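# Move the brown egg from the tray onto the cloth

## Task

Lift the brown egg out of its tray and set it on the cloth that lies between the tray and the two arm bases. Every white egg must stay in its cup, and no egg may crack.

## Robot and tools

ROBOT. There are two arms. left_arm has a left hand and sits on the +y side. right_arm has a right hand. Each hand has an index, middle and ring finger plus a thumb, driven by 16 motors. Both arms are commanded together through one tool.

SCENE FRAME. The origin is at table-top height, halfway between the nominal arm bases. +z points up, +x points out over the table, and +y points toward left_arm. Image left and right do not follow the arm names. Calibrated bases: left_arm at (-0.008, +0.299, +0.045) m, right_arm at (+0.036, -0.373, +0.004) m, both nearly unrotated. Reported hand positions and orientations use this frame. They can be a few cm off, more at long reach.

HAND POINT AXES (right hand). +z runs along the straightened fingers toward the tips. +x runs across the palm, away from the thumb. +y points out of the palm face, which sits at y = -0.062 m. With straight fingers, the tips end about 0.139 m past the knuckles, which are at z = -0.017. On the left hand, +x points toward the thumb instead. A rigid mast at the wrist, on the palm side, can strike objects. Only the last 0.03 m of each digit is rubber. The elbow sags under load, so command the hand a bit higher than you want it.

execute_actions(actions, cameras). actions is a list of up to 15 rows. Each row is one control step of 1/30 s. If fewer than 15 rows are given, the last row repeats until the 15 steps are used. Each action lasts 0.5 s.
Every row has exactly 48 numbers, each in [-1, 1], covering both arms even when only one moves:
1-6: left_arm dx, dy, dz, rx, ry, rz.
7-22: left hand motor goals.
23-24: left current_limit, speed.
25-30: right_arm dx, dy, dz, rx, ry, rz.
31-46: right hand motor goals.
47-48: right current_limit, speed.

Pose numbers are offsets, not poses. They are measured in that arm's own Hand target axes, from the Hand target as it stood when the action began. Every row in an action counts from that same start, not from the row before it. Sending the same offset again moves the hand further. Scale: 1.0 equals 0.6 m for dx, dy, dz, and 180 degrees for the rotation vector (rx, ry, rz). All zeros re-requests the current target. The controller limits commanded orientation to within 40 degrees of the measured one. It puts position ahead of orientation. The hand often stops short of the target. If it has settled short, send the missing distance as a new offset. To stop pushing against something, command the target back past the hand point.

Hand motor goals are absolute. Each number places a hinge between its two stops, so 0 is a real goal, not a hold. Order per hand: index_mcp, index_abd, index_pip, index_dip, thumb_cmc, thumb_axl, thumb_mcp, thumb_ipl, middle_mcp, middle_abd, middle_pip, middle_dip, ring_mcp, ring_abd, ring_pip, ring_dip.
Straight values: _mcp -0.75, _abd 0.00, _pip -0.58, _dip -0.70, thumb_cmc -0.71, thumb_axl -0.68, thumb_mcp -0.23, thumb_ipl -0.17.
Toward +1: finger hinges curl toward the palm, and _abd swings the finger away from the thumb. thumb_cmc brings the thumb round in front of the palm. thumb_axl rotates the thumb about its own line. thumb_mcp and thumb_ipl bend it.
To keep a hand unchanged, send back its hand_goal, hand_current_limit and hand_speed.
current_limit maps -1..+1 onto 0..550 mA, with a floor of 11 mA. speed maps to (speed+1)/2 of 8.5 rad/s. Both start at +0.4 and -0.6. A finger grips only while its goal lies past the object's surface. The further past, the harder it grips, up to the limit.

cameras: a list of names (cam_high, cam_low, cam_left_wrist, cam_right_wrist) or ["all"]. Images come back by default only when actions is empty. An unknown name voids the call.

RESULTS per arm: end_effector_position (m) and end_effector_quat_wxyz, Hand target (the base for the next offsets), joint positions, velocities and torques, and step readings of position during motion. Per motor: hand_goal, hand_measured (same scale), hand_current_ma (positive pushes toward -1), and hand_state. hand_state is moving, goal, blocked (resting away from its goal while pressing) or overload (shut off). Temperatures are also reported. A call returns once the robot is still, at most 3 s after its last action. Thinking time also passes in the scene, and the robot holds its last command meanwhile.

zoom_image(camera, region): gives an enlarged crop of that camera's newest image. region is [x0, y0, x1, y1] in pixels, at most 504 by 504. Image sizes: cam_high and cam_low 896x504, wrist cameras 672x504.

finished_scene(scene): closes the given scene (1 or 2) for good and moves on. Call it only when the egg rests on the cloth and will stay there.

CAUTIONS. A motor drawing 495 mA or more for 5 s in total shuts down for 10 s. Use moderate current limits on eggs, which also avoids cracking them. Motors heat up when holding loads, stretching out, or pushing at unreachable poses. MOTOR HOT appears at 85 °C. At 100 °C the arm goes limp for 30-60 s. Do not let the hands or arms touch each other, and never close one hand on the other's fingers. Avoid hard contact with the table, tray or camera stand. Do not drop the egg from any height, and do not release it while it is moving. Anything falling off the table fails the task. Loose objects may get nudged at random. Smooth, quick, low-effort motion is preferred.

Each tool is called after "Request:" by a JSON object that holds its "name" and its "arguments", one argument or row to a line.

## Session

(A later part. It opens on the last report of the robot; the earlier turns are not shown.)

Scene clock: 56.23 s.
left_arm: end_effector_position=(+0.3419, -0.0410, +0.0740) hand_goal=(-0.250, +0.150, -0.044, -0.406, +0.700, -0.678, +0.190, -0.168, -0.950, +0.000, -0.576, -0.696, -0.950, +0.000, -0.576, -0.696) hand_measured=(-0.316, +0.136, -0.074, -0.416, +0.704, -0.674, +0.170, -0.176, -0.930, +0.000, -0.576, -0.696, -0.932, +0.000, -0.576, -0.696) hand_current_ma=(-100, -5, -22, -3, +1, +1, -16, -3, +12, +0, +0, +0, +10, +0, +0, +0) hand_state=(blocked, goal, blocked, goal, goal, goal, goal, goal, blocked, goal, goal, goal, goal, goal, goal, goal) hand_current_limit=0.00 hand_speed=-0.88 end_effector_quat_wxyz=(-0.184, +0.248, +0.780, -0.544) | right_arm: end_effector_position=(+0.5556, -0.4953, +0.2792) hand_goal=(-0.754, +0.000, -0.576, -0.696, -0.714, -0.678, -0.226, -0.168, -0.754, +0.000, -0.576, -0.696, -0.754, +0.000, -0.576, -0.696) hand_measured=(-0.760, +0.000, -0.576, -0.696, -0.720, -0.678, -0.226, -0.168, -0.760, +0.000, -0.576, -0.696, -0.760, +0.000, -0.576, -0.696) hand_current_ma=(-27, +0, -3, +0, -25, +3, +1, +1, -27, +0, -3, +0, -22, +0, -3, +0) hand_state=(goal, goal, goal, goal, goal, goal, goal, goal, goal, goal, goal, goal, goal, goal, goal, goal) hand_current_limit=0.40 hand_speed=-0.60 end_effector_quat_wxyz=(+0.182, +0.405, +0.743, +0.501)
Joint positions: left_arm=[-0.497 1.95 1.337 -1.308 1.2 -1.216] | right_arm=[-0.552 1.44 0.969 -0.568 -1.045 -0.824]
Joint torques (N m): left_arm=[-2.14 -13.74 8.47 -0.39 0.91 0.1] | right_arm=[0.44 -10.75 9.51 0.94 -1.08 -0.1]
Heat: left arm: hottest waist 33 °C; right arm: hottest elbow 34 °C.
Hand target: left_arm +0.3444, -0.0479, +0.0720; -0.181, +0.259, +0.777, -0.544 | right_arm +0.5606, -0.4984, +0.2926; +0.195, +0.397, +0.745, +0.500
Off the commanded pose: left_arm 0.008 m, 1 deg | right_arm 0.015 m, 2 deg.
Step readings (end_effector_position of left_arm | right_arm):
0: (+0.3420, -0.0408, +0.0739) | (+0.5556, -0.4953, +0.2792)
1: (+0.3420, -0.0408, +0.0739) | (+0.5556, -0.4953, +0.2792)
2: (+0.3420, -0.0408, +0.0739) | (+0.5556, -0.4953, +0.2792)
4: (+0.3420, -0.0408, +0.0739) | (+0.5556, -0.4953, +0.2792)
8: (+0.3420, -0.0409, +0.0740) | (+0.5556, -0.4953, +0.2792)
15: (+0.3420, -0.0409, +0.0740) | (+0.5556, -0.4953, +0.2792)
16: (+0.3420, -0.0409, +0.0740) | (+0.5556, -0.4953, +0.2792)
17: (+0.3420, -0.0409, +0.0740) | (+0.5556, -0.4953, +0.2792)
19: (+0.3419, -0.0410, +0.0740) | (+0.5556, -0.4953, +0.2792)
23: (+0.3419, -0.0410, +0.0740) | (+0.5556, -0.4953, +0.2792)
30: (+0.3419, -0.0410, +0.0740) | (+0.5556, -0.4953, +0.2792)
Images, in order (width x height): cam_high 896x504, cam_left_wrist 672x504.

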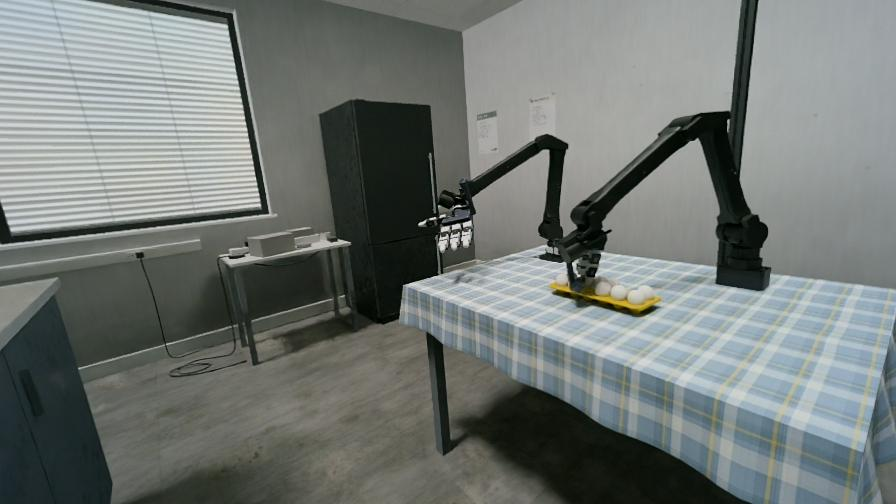

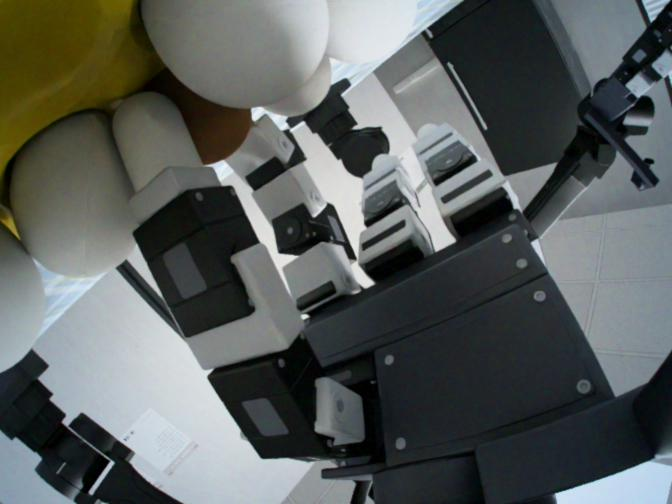

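Request:
{"name": "execute_actions", "arguments": {
  "actions": [
    [[0,0,0,0,0,0,-0.425,0.15,0.0365,-0.333,0.70,-0.678,0.18,-0.168,-0.95,0,-0.576,-0.696,-0.95,0,-0.576,-0.696,0.0,-0.85,0,0,0,0,0,0,-0.754,0,-0.576,-0.696,-0.714,-0.678,-0.226,-0.168,-0.754,0,-0.576,-0.696,-0.754,0,-0.576,-0.696,0.4,-0.6]],
    [[0,0,0,0,0,0,-0.37,0.15,0.06,-0.31,0.70,-0.678,0.18,-0.168,-0.95,0,-0.576,-0.696,-0.95,0,-0.576,-0.696,0.0,-0.88,0,0,0,0,0,0,-0.754,0,-0.576,-0.696,-0.714,-0.678,-0.226,-0.168,-0.754,0,-0.576,-0.696,-0.754,0,-0.576,-0.696,0.4,-0.6]]
  ],
  "cameras": ["cam_left_wrist","cam_high"]
}}

Request:
{"name": "zoom_image", "arguments": {
  "camera": "cam_left_wrist",
  "region": [0, 0, 340, 255]
}}

Request:
{"name": "zoom_image", "arguments": {
  "camera": "cam_high",
  "region": [560, 250, 630, 310]
}}

Scene clock: 57.93 s.
left_arm: end_effector_position=(+0.3419, -0.0409, +0.0740) hand_goal=(-0.370, +0.150, +0.060, -0.310, +0.700, -0.678, +0.180, -0.168, -0.950, +0.000, -0.576, -0.696, -0.950, +0.000, -0.576, -0.696) hand_measured=(-0.406, +0.144, +0.042, -0.322, +0.704, -0.674, +0.172, -0.172, -0.930, +0.000, -0.576, -0.696, -0.932, +0.000, -0.576, -0.696) hand_current_ma=(-34, -1, -9, -5, +1, +1, -4, -1, +12, +0, +0, +0, +10, +0, +0, +0) hand_state=(blocked, goal, goal, goal, goal, goal, goal, goal, blocked, goal, goal, goal, goal, goal, goal, goal) hand_current_limit=0.00 hand_speed=-0.88 end_effector_quat_wxyz=(-0.184, +0.248, +0.780, -0.544) | right_arm: end_effector_position=(+0.5556, -0.4953, +0.2792) hand_goal=(-0.754, +0.000, -0.576, -0.696, -0.714, -0.678, -0.226, -0.168, -0.754, +0.000, -0.576, -0.696, -0.754, +0.000, -0.576, -0.696) hand_measured=(-0.760, +0.000, -0.576, -0.696, -0.720, -0.678, -0.226, -0.168, -0.760, +0.000, -0.576, -0.696, -0.760, +0.000, -0.576, -0.696) hand_current_ma=(-27, +0, -3, +0, -25, +3, +1, +1, -27, +0, -3, +0, -22, +0, -3, +0) hand_state=(goal, goal, goal, goal, goal, goal, goal, goal, goal, goal, goal, goal, goal, goal, goal, goal) hand_current_limit=0.40 hand_speed=-0.60 end_effector_quat_wxyz=(+0.182, +0.405, +0.743, +0.501)
Joint positions: left_arm=[-0.497 1.95 1.337 -1.308 1.2 -1.216] | right_arm=[-0.552 1.44 0.969 -0.568 -1.045 -0.824]
Joint torques (N m): left_arm=[-3.02 -13.68 8.66 -0.09 0.85 0.14] | right_arm=[0.44 -10.87 9.52 0.94 -1.08 -0.11]
Heat: left arm: hottest waist 33 °C; right arm: hottest elbow 34 °C.
Hand target: left_arm +0.3444, -0.0479, +0.0721; -0.181, +0.259, +0.777, -0.544 | right_arm +0.5606, -0.4984, +0.2926; +0.195, +0.397, +0.745, +0.500
Off the commanded pose: left_arm 0.008 m, 1 deg | right_arm 0.015 m, 2 deg.
Step readings (end_effector_position of left_arm | right_arm):
0: (+0.3419, -0.0410, +0.0740) | (+0.5556, -0.4953, +0.2792)
1: (+0.3419, -0.0410, +0.0740) | (+0.5556, -0.4953, +0.2792)
2: (+0.3419, -0.0411, +0.0741) | (+0.5556, -0.4953, +0.2792)
4: (+0.3419, -0.0411, +0.0741) | (+0.5556, -0.4953, +0.2792)
8: (+0.3419, -0.0409, +0.0740) | (+0.5556, -0.4953, +0.2792)
15: (+0.3420, -0.0409, +0.0740) | (+0.5556, -0.4953, +0.2792)
16: (+0.3420, -0.0409, +0.0740) | (+0.5556, -0.4953, +0.2792)
17: (+0.3420, -0.0409, +0.0740) | (+0.5556, -0.4953, +0.2792)
19: (+0.3420, -0.0409, +0.0740) | (+0.5556, -0.4953, +0.2792)
23: (+0.3419, -0.0409, +0.0740) | (+0.5556, -0.4953, +0.2792)
30: (+0.3419, -0.0409, +0.0740) | (+0.5556, -0.4953, +0.2792)
Images, in order (width x height): cam_high 896x504, cam_left_wrist 672x504.

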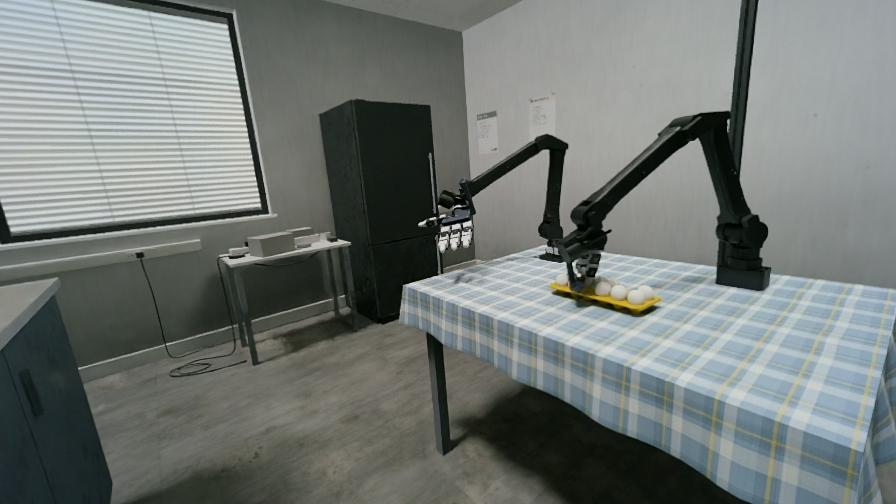

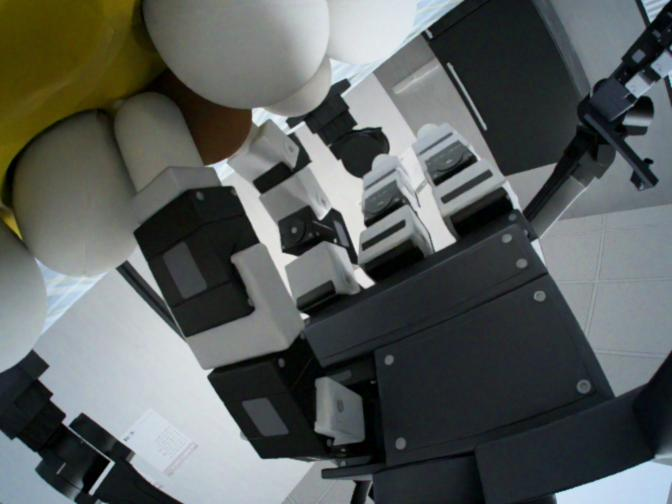

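Scaled by 1.482 from the camera's 672x504 image, which has a finer 960x720 frame.

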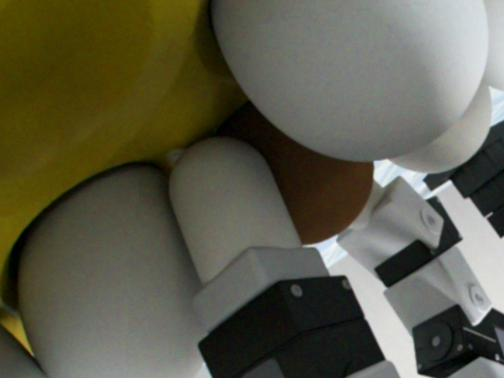

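Scaled by 7.200 from the camera's 896x504 image, which has a finer 1280x720 frame.

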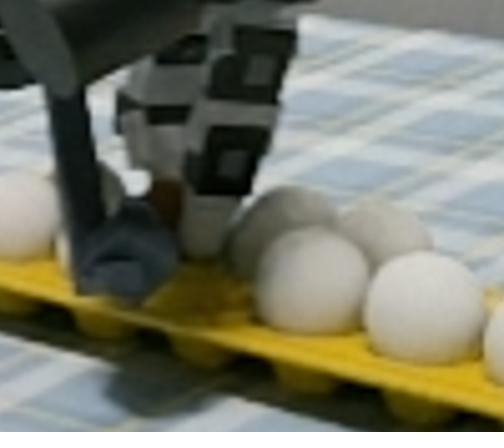

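Request:
{"name": "zoom_image", "arguments": {
  "camera": "cam_left_wrist",
  "region": [0, 60, 130, 300]
}}

Request:
{"name": "zoom_image", "arguments": {
  "camera": "cam_left_wrist",
  "region": [100, 60, 340, 240]
}}

Request:
{"name": "zoom_image", "arguments": {
  "camera": "cam_low",
  "region": [450, 170, 560, 330]
}}

Scaled by 2.100 from the camera's 672x504 image, which has a finer 960x720 frame.

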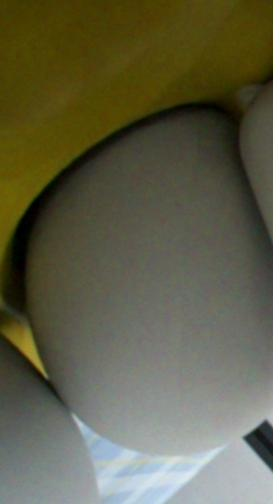

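Scaled by 2.100 from the camera's 672x504 image, which has a finer 960x720 frame.

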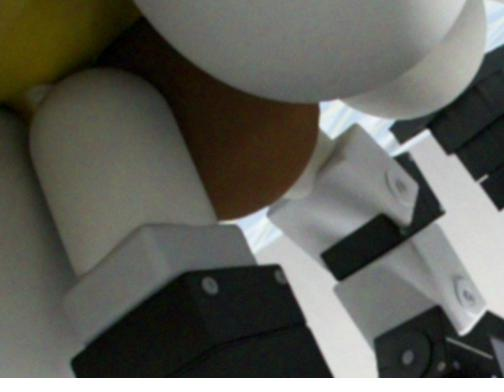

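This scene's latest camera images include none from cam_low. They are from: cam_high, cam_left_wrist. cam_low's image comes with the result of a call that names it in "cameras".

Request:
{"name": "execute_actions", "arguments": {
  "actions": [
    [[0,0,0,0,0,0,-0.5,0.02,0.0365,-0.333,0.68,-0.678,0.146,-0.168,-0.95,0,-0.576,-0.696,-0.95,0,-0.576,-0.696,0.2,-0.7,0,0,0,0,0,0,-0.754,0,-0.576,-0.696,-0.714,-0.678,-0.226,-0.168,-0.754,0,-0.576,-0.696,-0.754,0,-0.576,-0.696,0.4,-0.6]],
    [[0,-0.0627,-0.0228,0,0,0,-0.5,0.02,0.0365,-0.333,0.66,-0.678,0.146,-0.168,-0.95,0,-0.576,-0.696,-0.95,0,-0.576,-0.696,0.2,-0.7,0,0,0,0,0,0,-0.754,0,-0.576,-0.696,-0.714,-0.678,-0.226,-0.168,-0.754,0,-0.576,-0.696,-0.754,0,-0.576,-0.696,0.4,-0.6]],
    [[0.0017,-0.0063,0.0172,0,0,0,-0.5,0.02,0.0365,-0.333,0.645,-0.678,0.146,-0.168,-0.95,0,-0.576,-0.696,-0.95,0,-0.576,-0.696,0.2,-0.7,0,0,0,0,0,0,-0.754,0,-0.576,-0.696,-0.714,-0.678,-0.226,-0.168,-0.754,0,-0.576,-0.696,-0.754,0,-0.576,-0.696,0.4,-0.6]]
  ],
  "cameras": ["cam_left_wrist","cam_high","cam_low"]
}}

Request:
{"name": "zoom_image", "arguments": {
  "camera": "cam_left_wrist",
  "region": [0, 0, 340, 255]
}}

Request:
{"name": "zoom_image", "arguments": {
  "camera": "cam_high",
  "region": [560, 250, 630, 310]
}}

Scene clock: 62.73 s.
left_arm: end_effector_position=(+0.3317, -0.0464, +0.0996) hand_goal=(-0.500, +0.020, +0.036, -0.334, +0.644, -0.678, +0.146, -0.168, -0.950, +0.000, -0.576, -0.696, -0.950, +0.000, -0.576, -0.696) hand_measured=(-0.486, +0.024, +0.036, -0.332, +0.646, -0.676, +0.148, -0.166, -0.930, +0.000, -0.576, -0.696, -0.932, +0.000, -0.576, -0.696) hand_current_ma=(+6, +0, +0, +0, +0, +0, +0, +0, +12, +0, +0, +0, +10, +0, +0, +0) hand_state=(goal, goal, goal, goal, goal, goal, goal, goal, blocked, goal, goal, goal, goal, goal, goal, goal) hand_current_limit=0.20 hand_speed=-0.70 end_effector_quat_wxyz=(-0.192, +0.248, +0.779, -0.542) | right_arm: end_effector_position=(+0.5556, -0.4953, +0.2792) hand_goal=(-0.754, +0.000, -0.576, -0.696, -0.714, -0.678, -0.226, -0.168, -0.754, +0.000, -0.576, -0.696, -0.754, +0.000, -0.576, -0.696) hand_measured=(-0.760, +0.000, -0.576, -0.696, -0.720, -0.678, -0.226, -0.168, -0.760, +0.000, -0.576, -0.696, -0.760, +0.000, -0.576, -0.696) hand_current_ma=(-27, +0, -3, +0, -25, +3, +1, +1, -27, +0, -3, +0, -22, +0, -3, +0) hand_state=(goal, goal, goal, goal, goal, goal, goal, goal, goal, goal, goal, goal, goal, goal, goal, goal) hand_current_limit=0.40 hand_speed=-0.60 end_effector_quat_wxyz=(+0.182, +0.405, +0.743, +0.501)
Joint positions: left_arm=[-0.517 1.906 1.344 -1.35 1.204 -1.239] | right_arm=[-0.552 1.44 0.969 -0.568 -1.045 -0.824]
Joint torques (N m): left_arm=[-2.26 -15.03 9.4 0.17 1.04 -0.21] | right_arm=[0.44 -10.7 9.52 0.94 -1.08 -0.1]
Heat: left arm: hottest waist 33 °C; right arm: hottest elbow 34 °C.
Hand target: left_arm +0.3370, -0.0563, +0.1121; -0.181, +0.259, +0.777, -0.544 | right_arm +0.5606, -0.4984, +0.2926; +0.195, +0.397, +0.745, +0.500
Off the commanded pose: left_arm 0.017 m, 2 deg | right_arm 0.015 m, 2 deg.
Step readings (end_effector_position of left_arm | right_arm):
0: (+0.3419, -0.0409, +0.0740) | (+0.5556, -0.4953, +0.2792)
1: (+0.3419, -0.0409, +0.0740) | (+0.5556, -0.4953, +0.2792)
2: (+0.3420, -0.0410, +0.0740) | (+0.5556, -0.4953, +0.2792)
4: (+0.3420, -0.0410, +0.0740) | (+0.5556, -0.4953, +0.2792)
8: (+0.3420, -0.0410, +0.0740) | (+0.5556, -0.4953, +0.2792)
15: (+0.3420, -0.0410, +0.0740) | (+0.5556, -0.4953, +0.2792)
16: (+0.3420, -0.0410, +0.0740) | (+0.5556, -0.4953, +0.2792)
17: (+0.3416, -0.0408, +0.0742) | (+0.5556, -0.4953, +0.2792)
19: (+0.3400, -0.0400, +0.0764) | (+0.5556, -0.4953, +0.2792)
23: (+0.3364, -0.0381, +0.0876) | (+0.5556, -0.4953, +0.2792)
30: (+0.3354, -0.0375, +0.0988) | (+0.5556, -0.4953, +0.2792)
31: (+0.3353, -0.0377, +0.0990) | (+0.5556, -0.4953, +0.2792)
32: (+0.3349, -0.0381, +0.0990) | (+0.5556, -0.4953, +0.2792)
34: (+0.3348, -0.0392, +0.0991) | (+0.5556, -0.4953, +0.2792)
38: (+0.3334, -0.0431, +0.0988) | (+0.5556, -0.4953, +0.2792)
45: (+0.3316, -0.0464, +0.0995) | (+0.5556, -0.4953, +0.2792)
Images, in order (width x height): cam_high 896x504, cam_low 896x504, cam_left_wrist 672x504.

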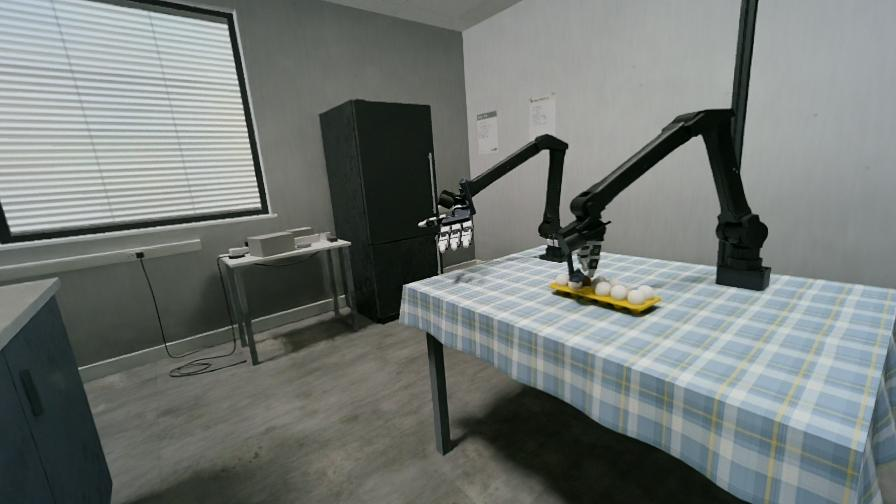

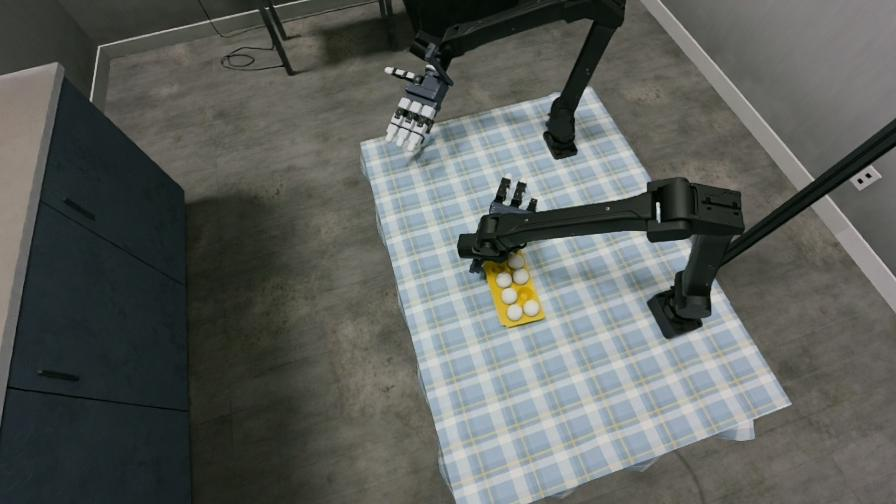

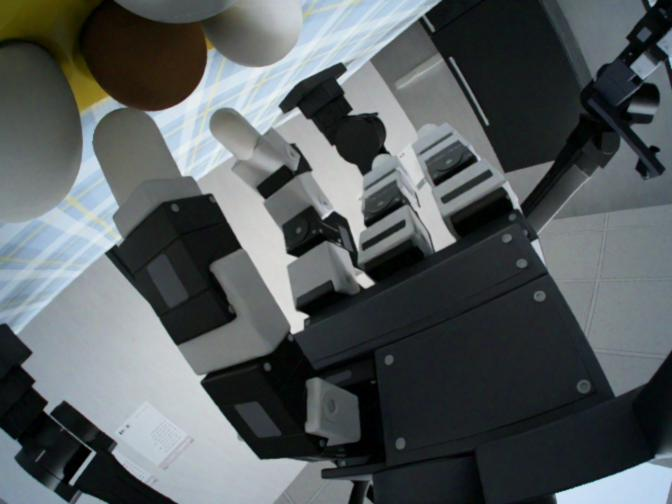

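Scaled by 1.482 from the camera's 672x504 image, which has a finer 960x720 frame.

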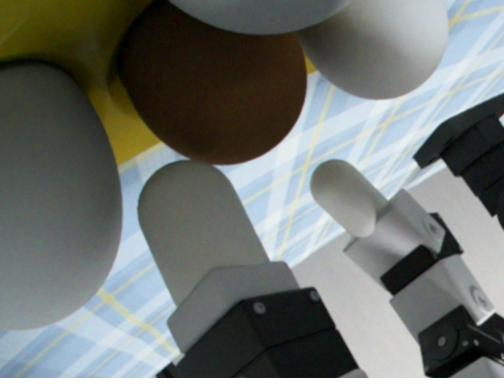

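Scaled by 7.200 from the camera's 896x504 image, which has a finer 1280x720 frame.

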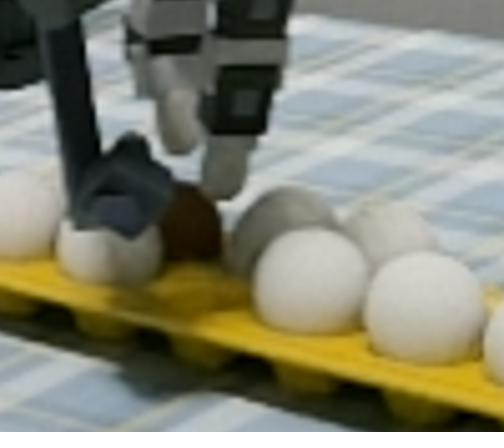

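Request:
{"name": "zoom_image", "arguments": {
  "camera": "cam_high",
  "region": [570, 262, 610, 294]
}}

Request:
{"name": "zoom_image", "arguments": {
  "camera": "cam_left_wrist",
  "region": [0, 0, 220, 160]
}}

Scaled by 12.600 from the camera's 896x504 image, which has a finer 1280x720 frame.

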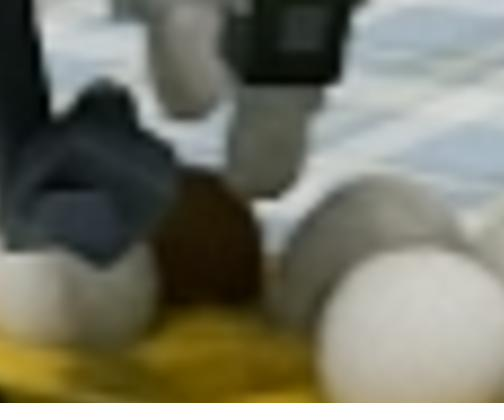

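Scaled by 2.291 from the camera's 672x504 image, which has a finer 960x720 frame.

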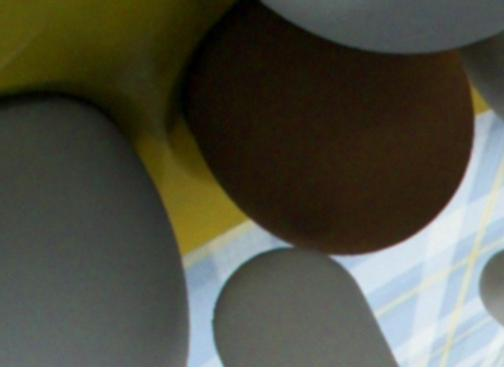

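Request:
{"name": "execute_actions", "arguments": {
  "actions": [
    [[-0.0105,0.047,0.0171,0,0,0,-0.48,0.1,0.0365,-0.333,0.645,-0.678,0.146,-0.168,-0.95,0,-0.576,-0.696,-0.95,0,-0.576,-0.696,0.2,-0.7,0,0,0,0,0,0,-0.754,0,-0.576,-0.696,-0.714,-0.678,-0.226,-0.168,-0.754,0,-0.576,-0.696,-0.754,0,-0.576,-0.696,0.4,-0.6]]
  ],
  "cameras": ["cam_left_wrist","cam_high","cam_low"]
}}

Request:
{"name": "zoom_image", "arguments": {
  "camera": "cam_left_wrist",
  "region": [0, 0, 340, 255]
}}

Request:
{"name": "zoom_image", "arguments": {
  "camera": "cam_high",
  "region": [560, 250, 630, 310]
}}

Scene clock: 70.93 s.
left_arm: end_effector_position=(+0.3402, -0.0518, +0.0896) hand_goal=(-0.480, +0.100, +0.036, -0.334, +0.644, -0.678, +0.146, -0.168, -0.950, +0.000, -0.576, -0.696, -0.950, +0.000, -0.576, -0.696) hand_measured=(-0.476, +0.096, +0.036, -0.332, +0.644, -0.676, +0.142, -0.168, -0.930, +0.000, -0.576, -0.696, -0.932, +0.000, -0.576, -0.696) hand_current_ma=(+1, +0, +0, +0, +0, +0, -1, +0, +12, +0, +0, +0, +10, +0, +0, +0) hand_state=(goal, goal, goal, goal, goal, goal, goal, goal, blocked, goal, goal, goal, goal, goal, goal, goal) hand_current_limit=0.20 hand_speed=-0.70 end_effector_quat_wxyz=(-0.178, +0.255, +0.779, -0.545) | right_arm: end_effector_position=(+0.5556, -0.4953, +0.2792) hand_goal=(-0.754, +0.000, -0.576, -0.696, -0.714, -0.678, -0.226, -0.168, -0.754, +0.000, -0.576, -0.696, -0.754, +0.000, -0.576, -0.696) hand_measured=(-0.760, +0.000, -0.576, -0.696, -0.720, -0.678, -0.226, -0.168, -0.760, +0.000, -0.576, -0.696, -0.760, +0.000, -0.576, -0.696) hand_current_ma=(-27, +0, -3, +0, -25, +3, +1, +1, -27, +0, -3, +0, -22, +0, -3, +0) hand_state=(goal, goal, goal, goal, goal, goal, goal, goal, goal, goal, goal, goal, goal, goal, goal, goal) hand_current_limit=0.40 hand_speed=-0.60 end_effector_quat_wxyz=(+0.182, +0.405, +0.743, +0.501)
Joint positions: left_arm=[-0.518 1.92 1.344 -1.29 1.204 -1.254] | right_arm=[-0.552 1.44 0.969 -0.568 -1.045 -0.824]
Joint torques (N m): left_arm=[-2.2 -12.16 9.1 0.29 1.04 -0.1] | right_arm=[0.5 -10.81 9.52 0.95 -1.08 -0.11]
Heat: left arm: hottest waist 33 °C; right arm: hottest elbow 35 °C.
Hand target: left_arm +0.3421, -0.0600, +0.0821; -0.181, +0.259, +0.777, -0.544 | right_arm +0.5606, -0.4984, +0.2926; +0.195, +0.397, +0.745, +0.500
Off the commanded pose: left_arm 0.011 m, 1 deg | right_arm 0.015 m, 2 deg.
Step readings (end_effector_position of left_arm | right_arm):
0: (+0.3316, -0.0464, +0.0997) | (+0.5556, -0.4953, +0.2792)
1: (+0.3317, -0.0464, +0.0996) | (+0.5556, -0.4953, +0.2792)
2: (+0.3327, -0.0470, +0.0993) | (+0.5556, -0.4953, +0.2792)
4: (+0.3358, -0.0490, +0.0976) | (+0.5556, -0.4953, +0.2792)
8: (+0.3396, -0.0514, +0.0908) | (+0.5556, -0.4953, +0.2792)
15: (+0.3401, -0.0517, +0.0896) | (+0.5556, -0.4953, +0.2792)
Images, in order (width x height): cam_high 896x504, cam_low 896x504, cam_left_wrist 672x504.

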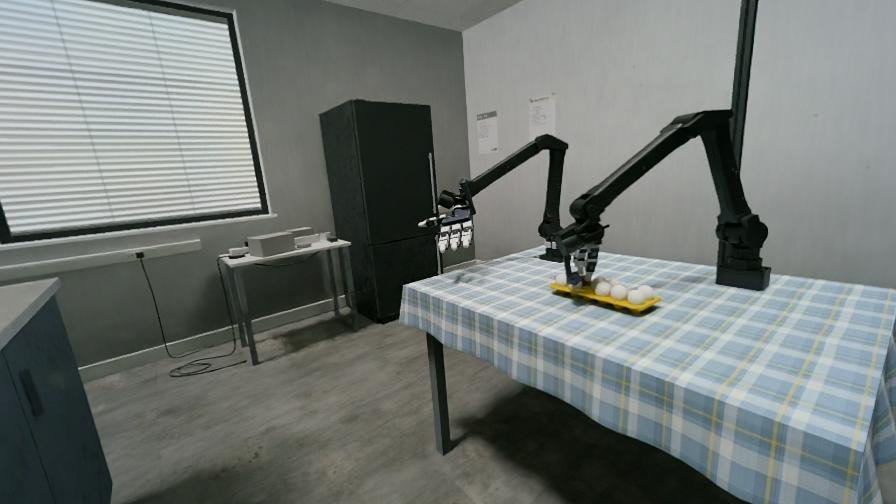

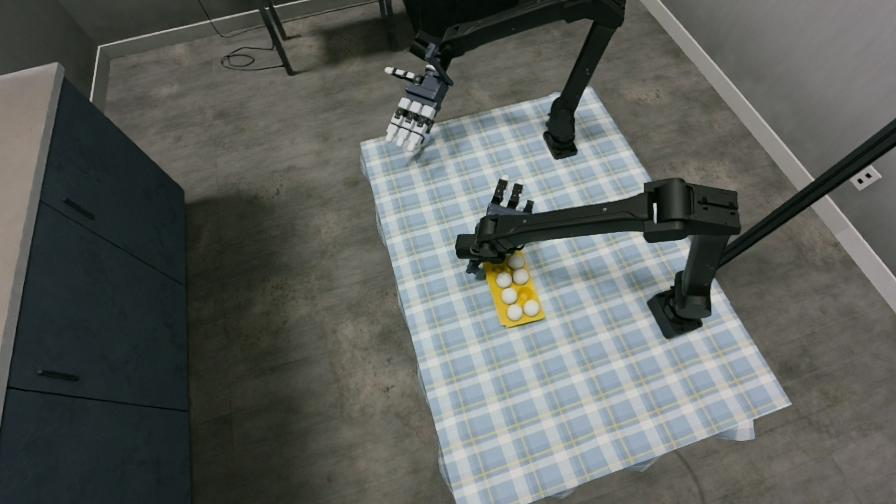

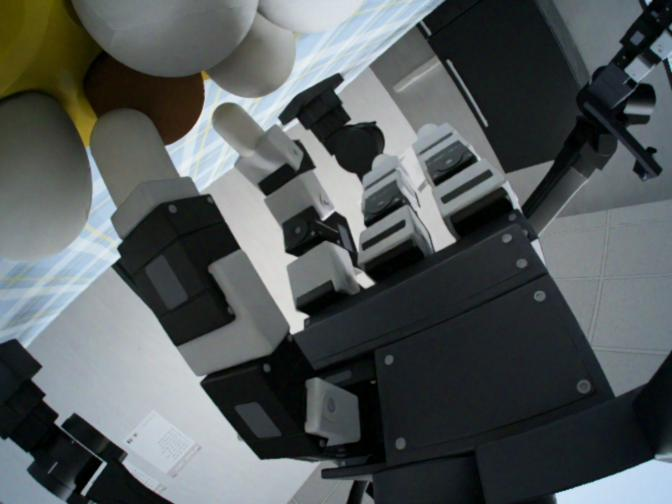

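Scaled by 1.482 from the camera's 672x504 image, which has a finer 960x720 frame.

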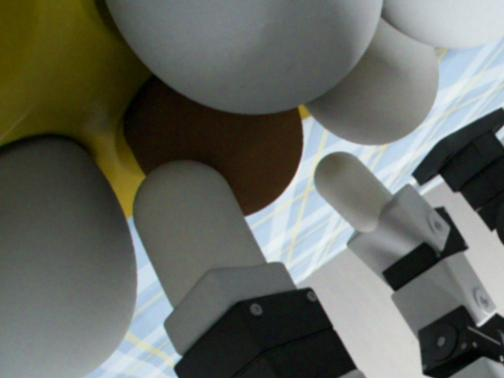

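Scaled by 7.200 from the camera's 896x504 image, which has a finer 1280x720 frame.

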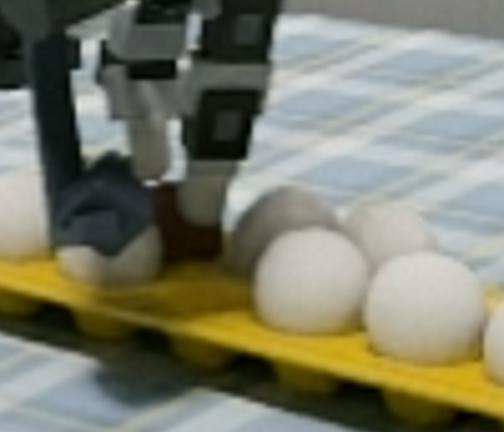

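Request:
{"name": "execute_actions", "arguments": {
  "actions": [
    [[-0.0132,0.0033,-0.0288,0,0,0,-0.548,0.1,0.153,-0.261,0.625,-0.678,0.146,-0.168,-0.95,0,-0.576,-0.696,-0.95,0,-0.576,-0.696,0.2,-0.7,0,0,0,0,0,0,-0.754,0,-0.576,-0.696,-0.714,-0.678,-0.226,-0.168,-0.754,0,-0.576,-0.696,-0.754,0,-0.576,-0.696,0.4,-0.6]]
  ],
  "cameras": ["cam_left_wrist","cam_high"]
}}

Request:
{"name": "zoom_image", "arguments": {
  "camera": "cam_left_wrist",
  "region": [0, 0, 340, 255]
}}

Request:
{"name": "zoom_image", "arguments": {
  "camera": "cam_high",
  "region": [560, 250, 630, 310]
}}

Scene clock: 73.60 s.
left_arm: end_effector_position=(+0.3421, -0.0486, +0.0850) hand_goal=(-0.548, +0.100, +0.152, -0.262, +0.624, -0.678, +0.146, -0.168, -0.950, +0.000, -0.576, -0.696, -0.950, +0.000, -0.576, -0.696) hand_measured=(-0.534, +0.096, +0.150, -0.264, +0.632, -0.676, +0.144, -0.168, -0.930, +0.000, -0.576, -0.696, -0.932, +0.000, -0.576, -0.696) hand_current_ma=(+6, +0, +0, +0, +2, +0, +0, +0, +12, +0, +0, +0, +10, +0, +0, +0) hand_state=(goal, goal, goal, goal, goal, goal, goal, goal, blocked, goal, goal, goal, goal, goal, goal, goal) hand_current_limit=0.20 hand_speed=-0.70 end_effector_quat_wxyz=(-0.191, +0.254, +0.778, -0.542) | right_arm: end_effector_position=(+0.5556, -0.4953, +0.2792) hand_goal=(-0.754, +0.000, -0.576, -0.696, -0.714, -0.678, -0.226, -0.168, -0.754, +0.000, -0.576, -0.696, -0.754, +0.000, -0.576, -0.696) hand_measured=(-0.760, +0.000, -0.576, -0.696, -0.720, -0.678, -0.226, -0.168, -0.760, +0.000, -0.576, -0.696, -0.760, +0.000, -0.576, -0.696) hand_current_ma=(-27, +0, -3, +0, -25, +3, +1, +1, -27, +0, -3, +0, -22, +0, -3, +0) hand_state=(goal, goal, goal, goal, goal, goal, goal, goal, goal, goal, goal, goal, goal, goal, goal, goal) hand_current_limit=0.40 hand_speed=-0.60 end_effector_quat_wxyz=(+0.182, +0.405, +0.743, +0.501)
Joint positions: left_arm=[-0.512 1.954 1.375 -1.361 1.198 -1.201] | right_arm=[-0.552 1.44 0.969 -0.568 -1.045 -0.824]
Joint torques (N m): left_arm=[-0.15 -13.1 10.74 -0.7 0.87 0.2] | right_arm=[0.44 -10.87 9.5 0.95 -1.09 -0.11]
Heat: left arm: hottest waist 33 °C; right arm: hottest elbow 35 °C.
Hand target: left_arm +0.3586, -0.0512, +0.0862; -0.181, +0.259, +0.777, -0.544 | right_arm +0.5606, -0.4984, +0.2926; +0.195, +0.397, +0.745, +0.500
Off the commanded pose: left_arm 0.017 m, 1 deg | right_arm 0.015 m, 2 deg.
Step readings (end_effector_position of left_arm | right_arm):
0: (+0.3402, -0.0518, +0.0896) | (+0.5556, -0.4953, +0.2792)
1: (+0.3402, -0.0518, +0.0896) | (+0.5556, -0.4953, +0.2792)
2: (+0.3400, -0.0517, +0.0898) | (+0.5556, -0.4953, +0.2792)
4: (+0.3400, -0.0514, +0.0899) | (+0.5556, -0.4953, +0.2792)
8: (+0.3414, -0.0506, +0.0876) | (+0.5556, -0.4953, +0.2792)
15: (+0.3424, -0.0487, +0.0851) | (+0.5556, -0.4953, +0.2792)
Images, in order (width x height): cam_high 896x504, cam_left_wrist 672x504.

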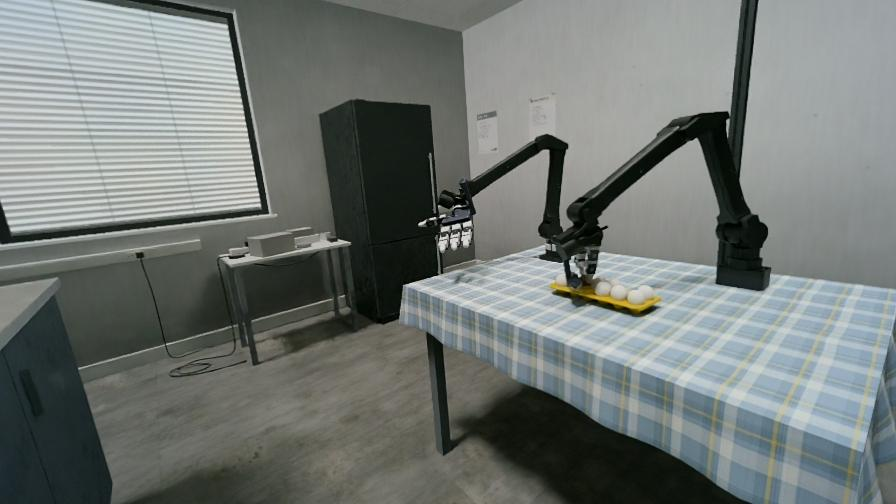

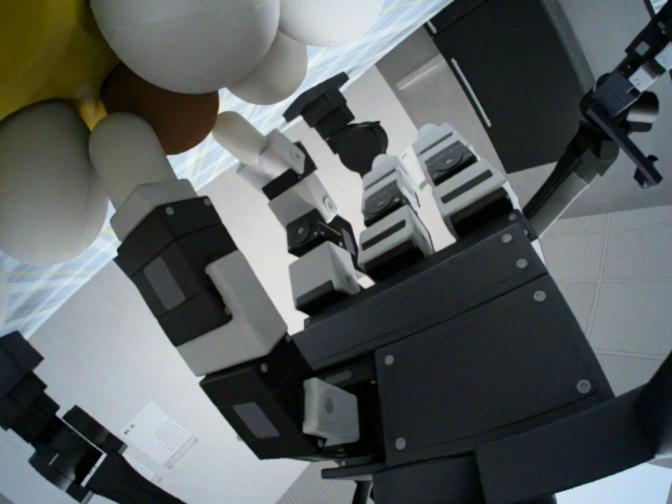

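Scaled by 1.482 from the camera's 672x504 image, which has a finer 960x720 frame.

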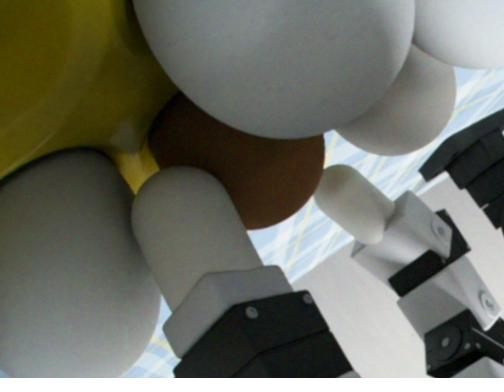

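Scaled by 7.200 from the camera's 896x504 image, which has a finer 1280x720 frame.

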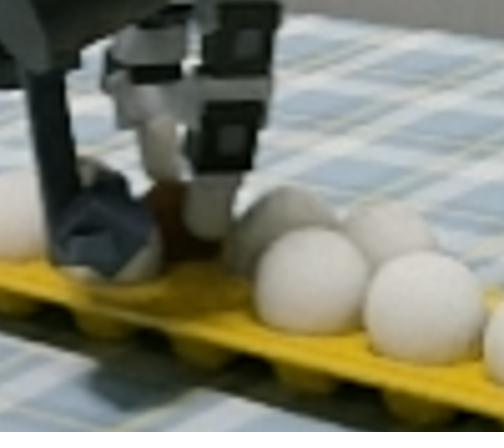

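Request:
{"name": "execute_actions", "arguments": {
  "actions": [
    [[-0.0093,-0.0073,-0.0188,0,0,0,-0.548,0.1,0.153,-0.261,0.625,-0.678,0.146,-0.168,-0.95,0,-0.576,-0.696,-0.95,0,-0.576,-0.696,0.2,-0.7,0,0,0,0,0,0,-0.754,0,-0.576,-0.696,-0.714,-0.678,-0.226,-0.168,-0.754,0,-0.576,-0.696,-0.754,0,-0.576,-0.696,0.4,-0.6]]
  ],
  "cameras": ["cam_left_wrist","cam_high"]
}}

Request:
{"name": "zoom_image", "arguments": {
  "camera": "cam_left_wrist",
  "region": [0, 0, 340, 255]
}}

Request:
{"name": "zoom_image", "arguments": {
  "camera": "cam_high",
  "region": [560, 250, 630, 310]
}}

Scene clock: 74.80 s.
left_arm: end_effector_position=(+0.3500, -0.0447, +0.0898) hand_goal=(-0.548, +0.100, +0.152, -0.262, +0.624, -0.678, +0.146, -0.168, -0.950, +0.000, -0.576, -0.696, -0.950, +0.000, -0.576, -0.696) hand_measured=(-0.534, +0.096, +0.150, -0.264, +0.626, -0.676, +0.144, -0.168, -0.930, +0.000, -0.576, -0.696, -0.932, +0.000, -0.576, -0.696) hand_current_ma=(+6, +0, +0, +0, +0, +0, +0, +0, +12, +0, +0, +0, +10, +0, +0, +0) hand_state=(goal, goal, goal, goal, goal, goal, goal, goal, blocked, goal, goal, goal, goal, goal, goal, goal) hand_current_limit=0.20 hand_speed=-0.70 end_effector_quat_wxyz=(-0.195, +0.253, +0.778, -0.541) | right_arm: end_effector_position=(+0.5556, -0.4953, +0.2792) hand_goal=(-0.754, +0.000, -0.576, -0.696, -0.714, -0.678, -0.226, -0.168, -0.754, +0.000, -0.576, -0.696, -0.754, +0.000, -0.576, -0.696) hand_measured=(-0.760, +0.000, -0.576, -0.696, -0.720, -0.678, -0.226, -0.168, -0.760, +0.000, -0.576, -0.696, -0.760, +0.000, -0.576, -0.696) hand_current_ma=(-27, +0, -3, +0, -25, +3, +1, +1, -27, +0, -3, +0, -22, +0, -3, +0) hand_state=(goal, goal, goal, goal, goal, goal, goal, goal, goal, goal, goal, goal, goal, goal, goal, goal) hand_current_limit=0.40 hand_speed=-0.60 end_effector_quat_wxyz=(+0.182, +0.405, +0.743, +0.501)
Joint positions: left_arm=[-0.498 1.969 1.411 -1.425 1.192 -1.162] | right_arm=[-0.552 1.44 0.969 -0.568 -1.045 -0.824]
Joint torques (N m): left_arm=[-0.38 -14.56 11.38 -0.7 0.82 0.01] | right_arm=[0.44 -10.87 9.51 0.92 -1.08 -0.11]
Heat: left arm: hottest waist 33 °C; right arm: hottest elbow 35 °C.
Hand target: left_arm +0.3684, -0.0474, +0.0941; -0.181, +0.259, +0.777, -0.544 | right_arm +0.5606, -0.4984, +0.2926; +0.195, +0.397, +0.745, +0.500
Off the commanded pose: left_arm 0.019 m, 2 deg | right_arm 0.015 m, 2 deg.
Step readings (end_effector_position of left_arm | right_arm):
0: (+0.3421, -0.0486, +0.0850) | (+0.5556, -0.4953, +0.2792)
1: (+0.3421, -0.0486, +0.0852) | (+0.5556, -0.4953, +0.2792)
2: (+0.3424, -0.0482, +0.0854) | (+0.5556, -0.4953, +0.2792)
4: (+0.3444, -0.0464, +0.0864) | (+0.5556, -0.4953, +0.2792)
8: (+0.3474, -0.0459, +0.0886) | (+0.5556, -0.4953, +0.2792)
15: (+0.3501, -0.0447, +0.0906) | (+0.5556, -0.4953, +0.2792)
Images, in order (width x height): cam_high 896x504, cam_left_wrist 672x504.

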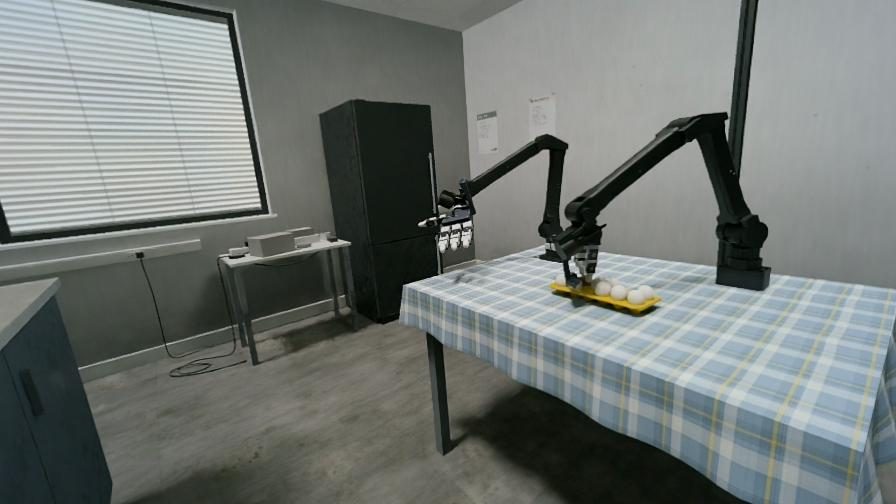

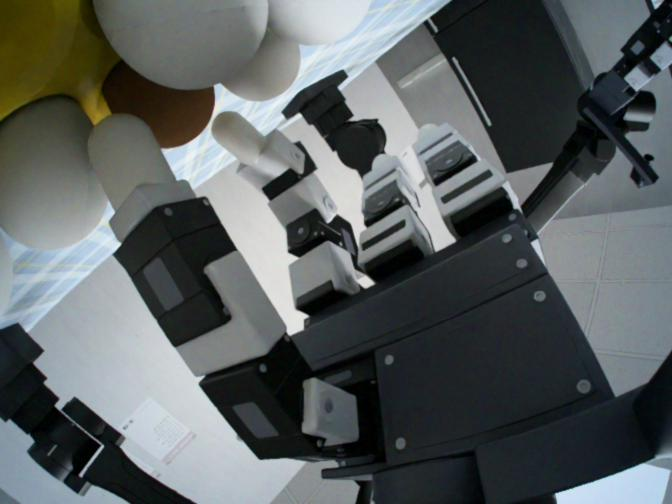

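Scaled by 1.482 from the camera's 672x504 image, which has a finer 960x720 frame.

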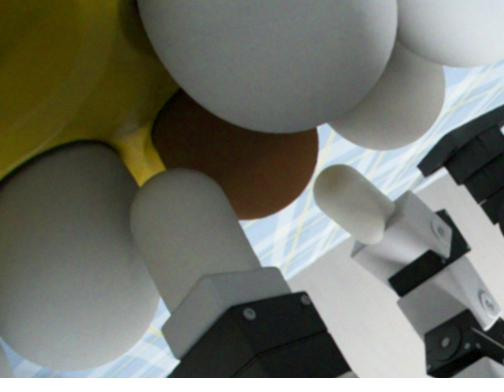

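Scaled by 7.200 from the camera's 896x504 image, which has a finer 1280x720 frame.

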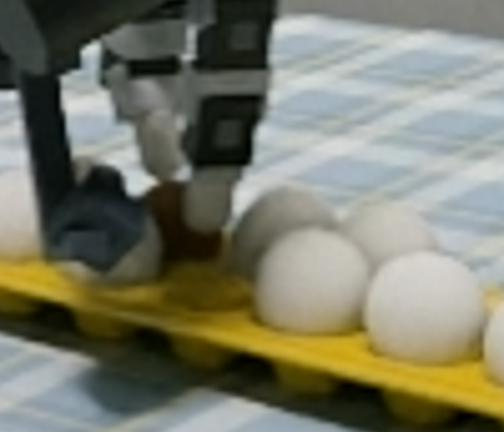

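Request:
{"name": "execute_actions", "arguments": {
  "actions": [
    [[0.004,0.03,0.0053,0,0,0,-0.548,0.1,0.153,-0.261,0.625,-0.678,0.146,-0.168,-0.95,0,-0.576,-0.696,-0.95,0,-0.576,-0.696,0.2,-0.7,0,0,0,0,0,0,-0.754,0,-0.576,-0.696,-0.714,-0.678,-0.226,-0.168,-0.754,0,-0.576,-0.696,-0.754,0,-0.576,-0.696,0.4,-0.6]]
  ],
  "cameras": ["cam_left_wrist","cam_high"]
}}

Request:
{"name": "zoom_image", "arguments": {
  "camera": "cam_left_wrist",
  "region": [0, 0, 340, 255]
}}

Request:
{"name": "zoom_image", "arguments": {
  "camera": "cam_high",
  "region": [560, 250, 630, 310]
}}

Scene clock: 75.97 s.
left_arm: end_effector_position=(+0.3521, -0.0434, +0.0781) hand_goal=(-0.548, +0.100, +0.152, -0.262, +0.624, -0.678, +0.146, -0.168, -0.950, +0.000, -0.576, -0.696, -0.950, +0.000, -0.576, -0.696) hand_measured=(-0.534, +0.096, +0.150, -0.264, +0.636, -0.674, +0.148, -0.168, -0.930, +0.000, -0.576, -0.696, -0.932, +0.000, -0.576, -0.696) hand_current_ma=(+6, +0, +0, +0, +4, +1, +1, +0, +12, +0, +0, +0, +10, +0, +0, +0) hand_state=(goal, goal, goal, goal, goal, goal, goal, goal, blocked, goal, goal, goal, goal, goal, goal, goal) hand_current_limit=0.20 hand_speed=-0.70 end_effector_quat_wxyz=(-0.195, +0.255, +0.777, -0.541) | right_arm: end_effector_position=(+0.5556, -0.4953, +0.2792) hand_goal=(-0.754, +0.000, -0.576, -0.696, -0.714, -0.678, -0.226, -0.168, -0.754, +0.000, -0.576, -0.696, -0.754, +0.000, -0.576, -0.696) hand_measured=(-0.760, +0.000, -0.576, -0.696, -0.720, -0.678, -0.226, -0.168, -0.760, +0.000, -0.576, -0.696, -0.760, +0.000, -0.576, -0.696) hand_current_ma=(-27, +0, -3, +0, -25, +3, +1, +1, -27, +0, -3, +0, -22, +0, -3, +0) hand_state=(goal, goal, goal, goal, goal, goal, goal, goal, goal, goal, goal, goal, goal, goal, goal, goal) hand_current_limit=0.40 hand_speed=-0.60 end_effector_quat_wxyz=(+0.182, +0.405, +0.743, +0.501)
Joint positions: left_arm=[-0.494 1.993 1.411 -1.42 1.19 -1.14] | right_arm=[-0.552 1.44 0.969 -0.568 -1.045 -0.824]
Joint torques (N m): left_arm=[0.15 -14.15 9.39 -0.21 0.74 0.05] | right_arm=[0.44 -10.75 9.51 0.95 -1.08 -0.1]
Heat: left arm: hottest waist 33 °C; right arm: hottest elbow 35 °C.
Hand target: left_arm +0.3685, -0.0433, +0.0761; -0.181, +0.259, +0.777, -0.544 | right_arm +0.5606, -0.4984, +0.2926; +0.195, +0.397, +0.745, +0.500
Off the commanded pose: left_arm 0.017 m, 2 deg | right_arm 0.015 m, 2 deg.
Step readings (end_effector_position of left_arm | right_arm):
0: (+0.3501, -0.0447, +0.0898) | (+0.5556, -0.4953, +0.2792)
1: (+0.3501, -0.0447, +0.0898) | (+0.5556, -0.4953, +0.2792)
2: (+0.3502, -0.0446, +0.0894) | (+0.5556, -0.4953, +0.2792)
4: (+0.3504, -0.0444, +0.0877) | (+0.5556, -0.4953, +0.2792)
8: (+0.3510, -0.0434, +0.0810) | (+0.5556, -0.4953, +0.2792)
15: (+0.3520, -0.0434, +0.0781) | (+0.5556, -0.4953, +0.2792)
Images, in order (width x height): cam_high 896x504, cam_left_wrist 672x504.

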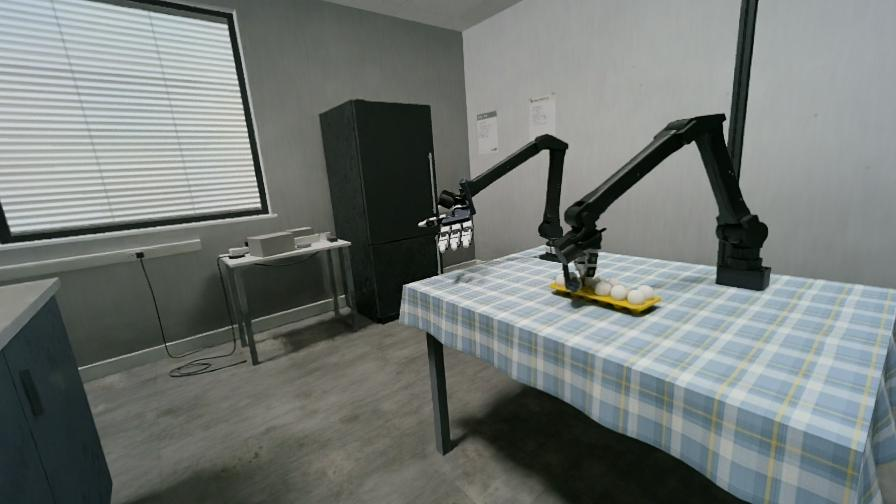

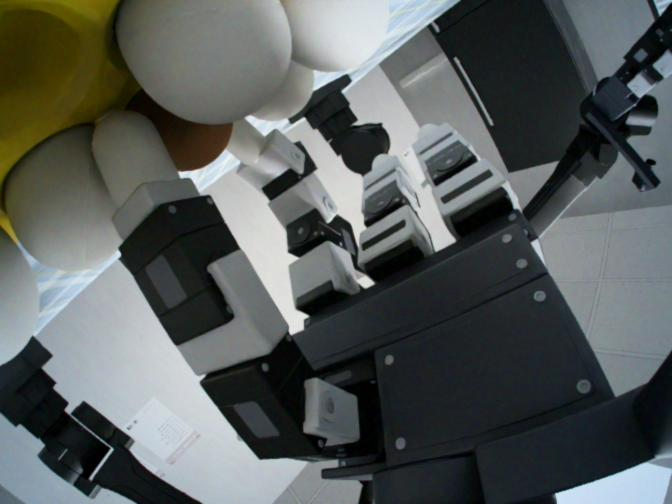

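Scaled by 1.482 from the camera's 672x504 image, which has a finer 960x720 frame.

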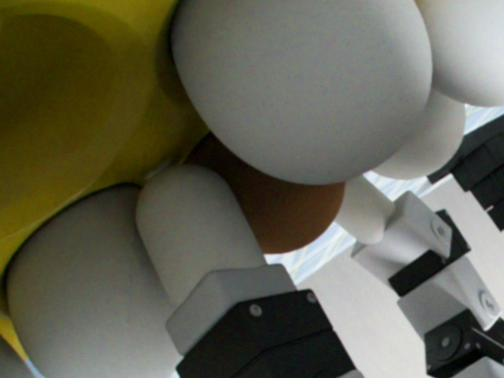

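Scaled by 7.200 from the camera's 896x504 image, which has a finer 1280x720 frame.

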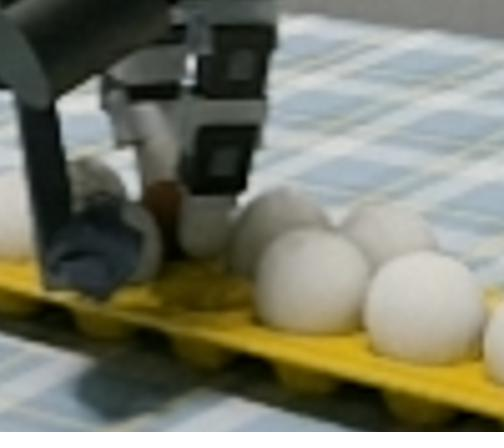

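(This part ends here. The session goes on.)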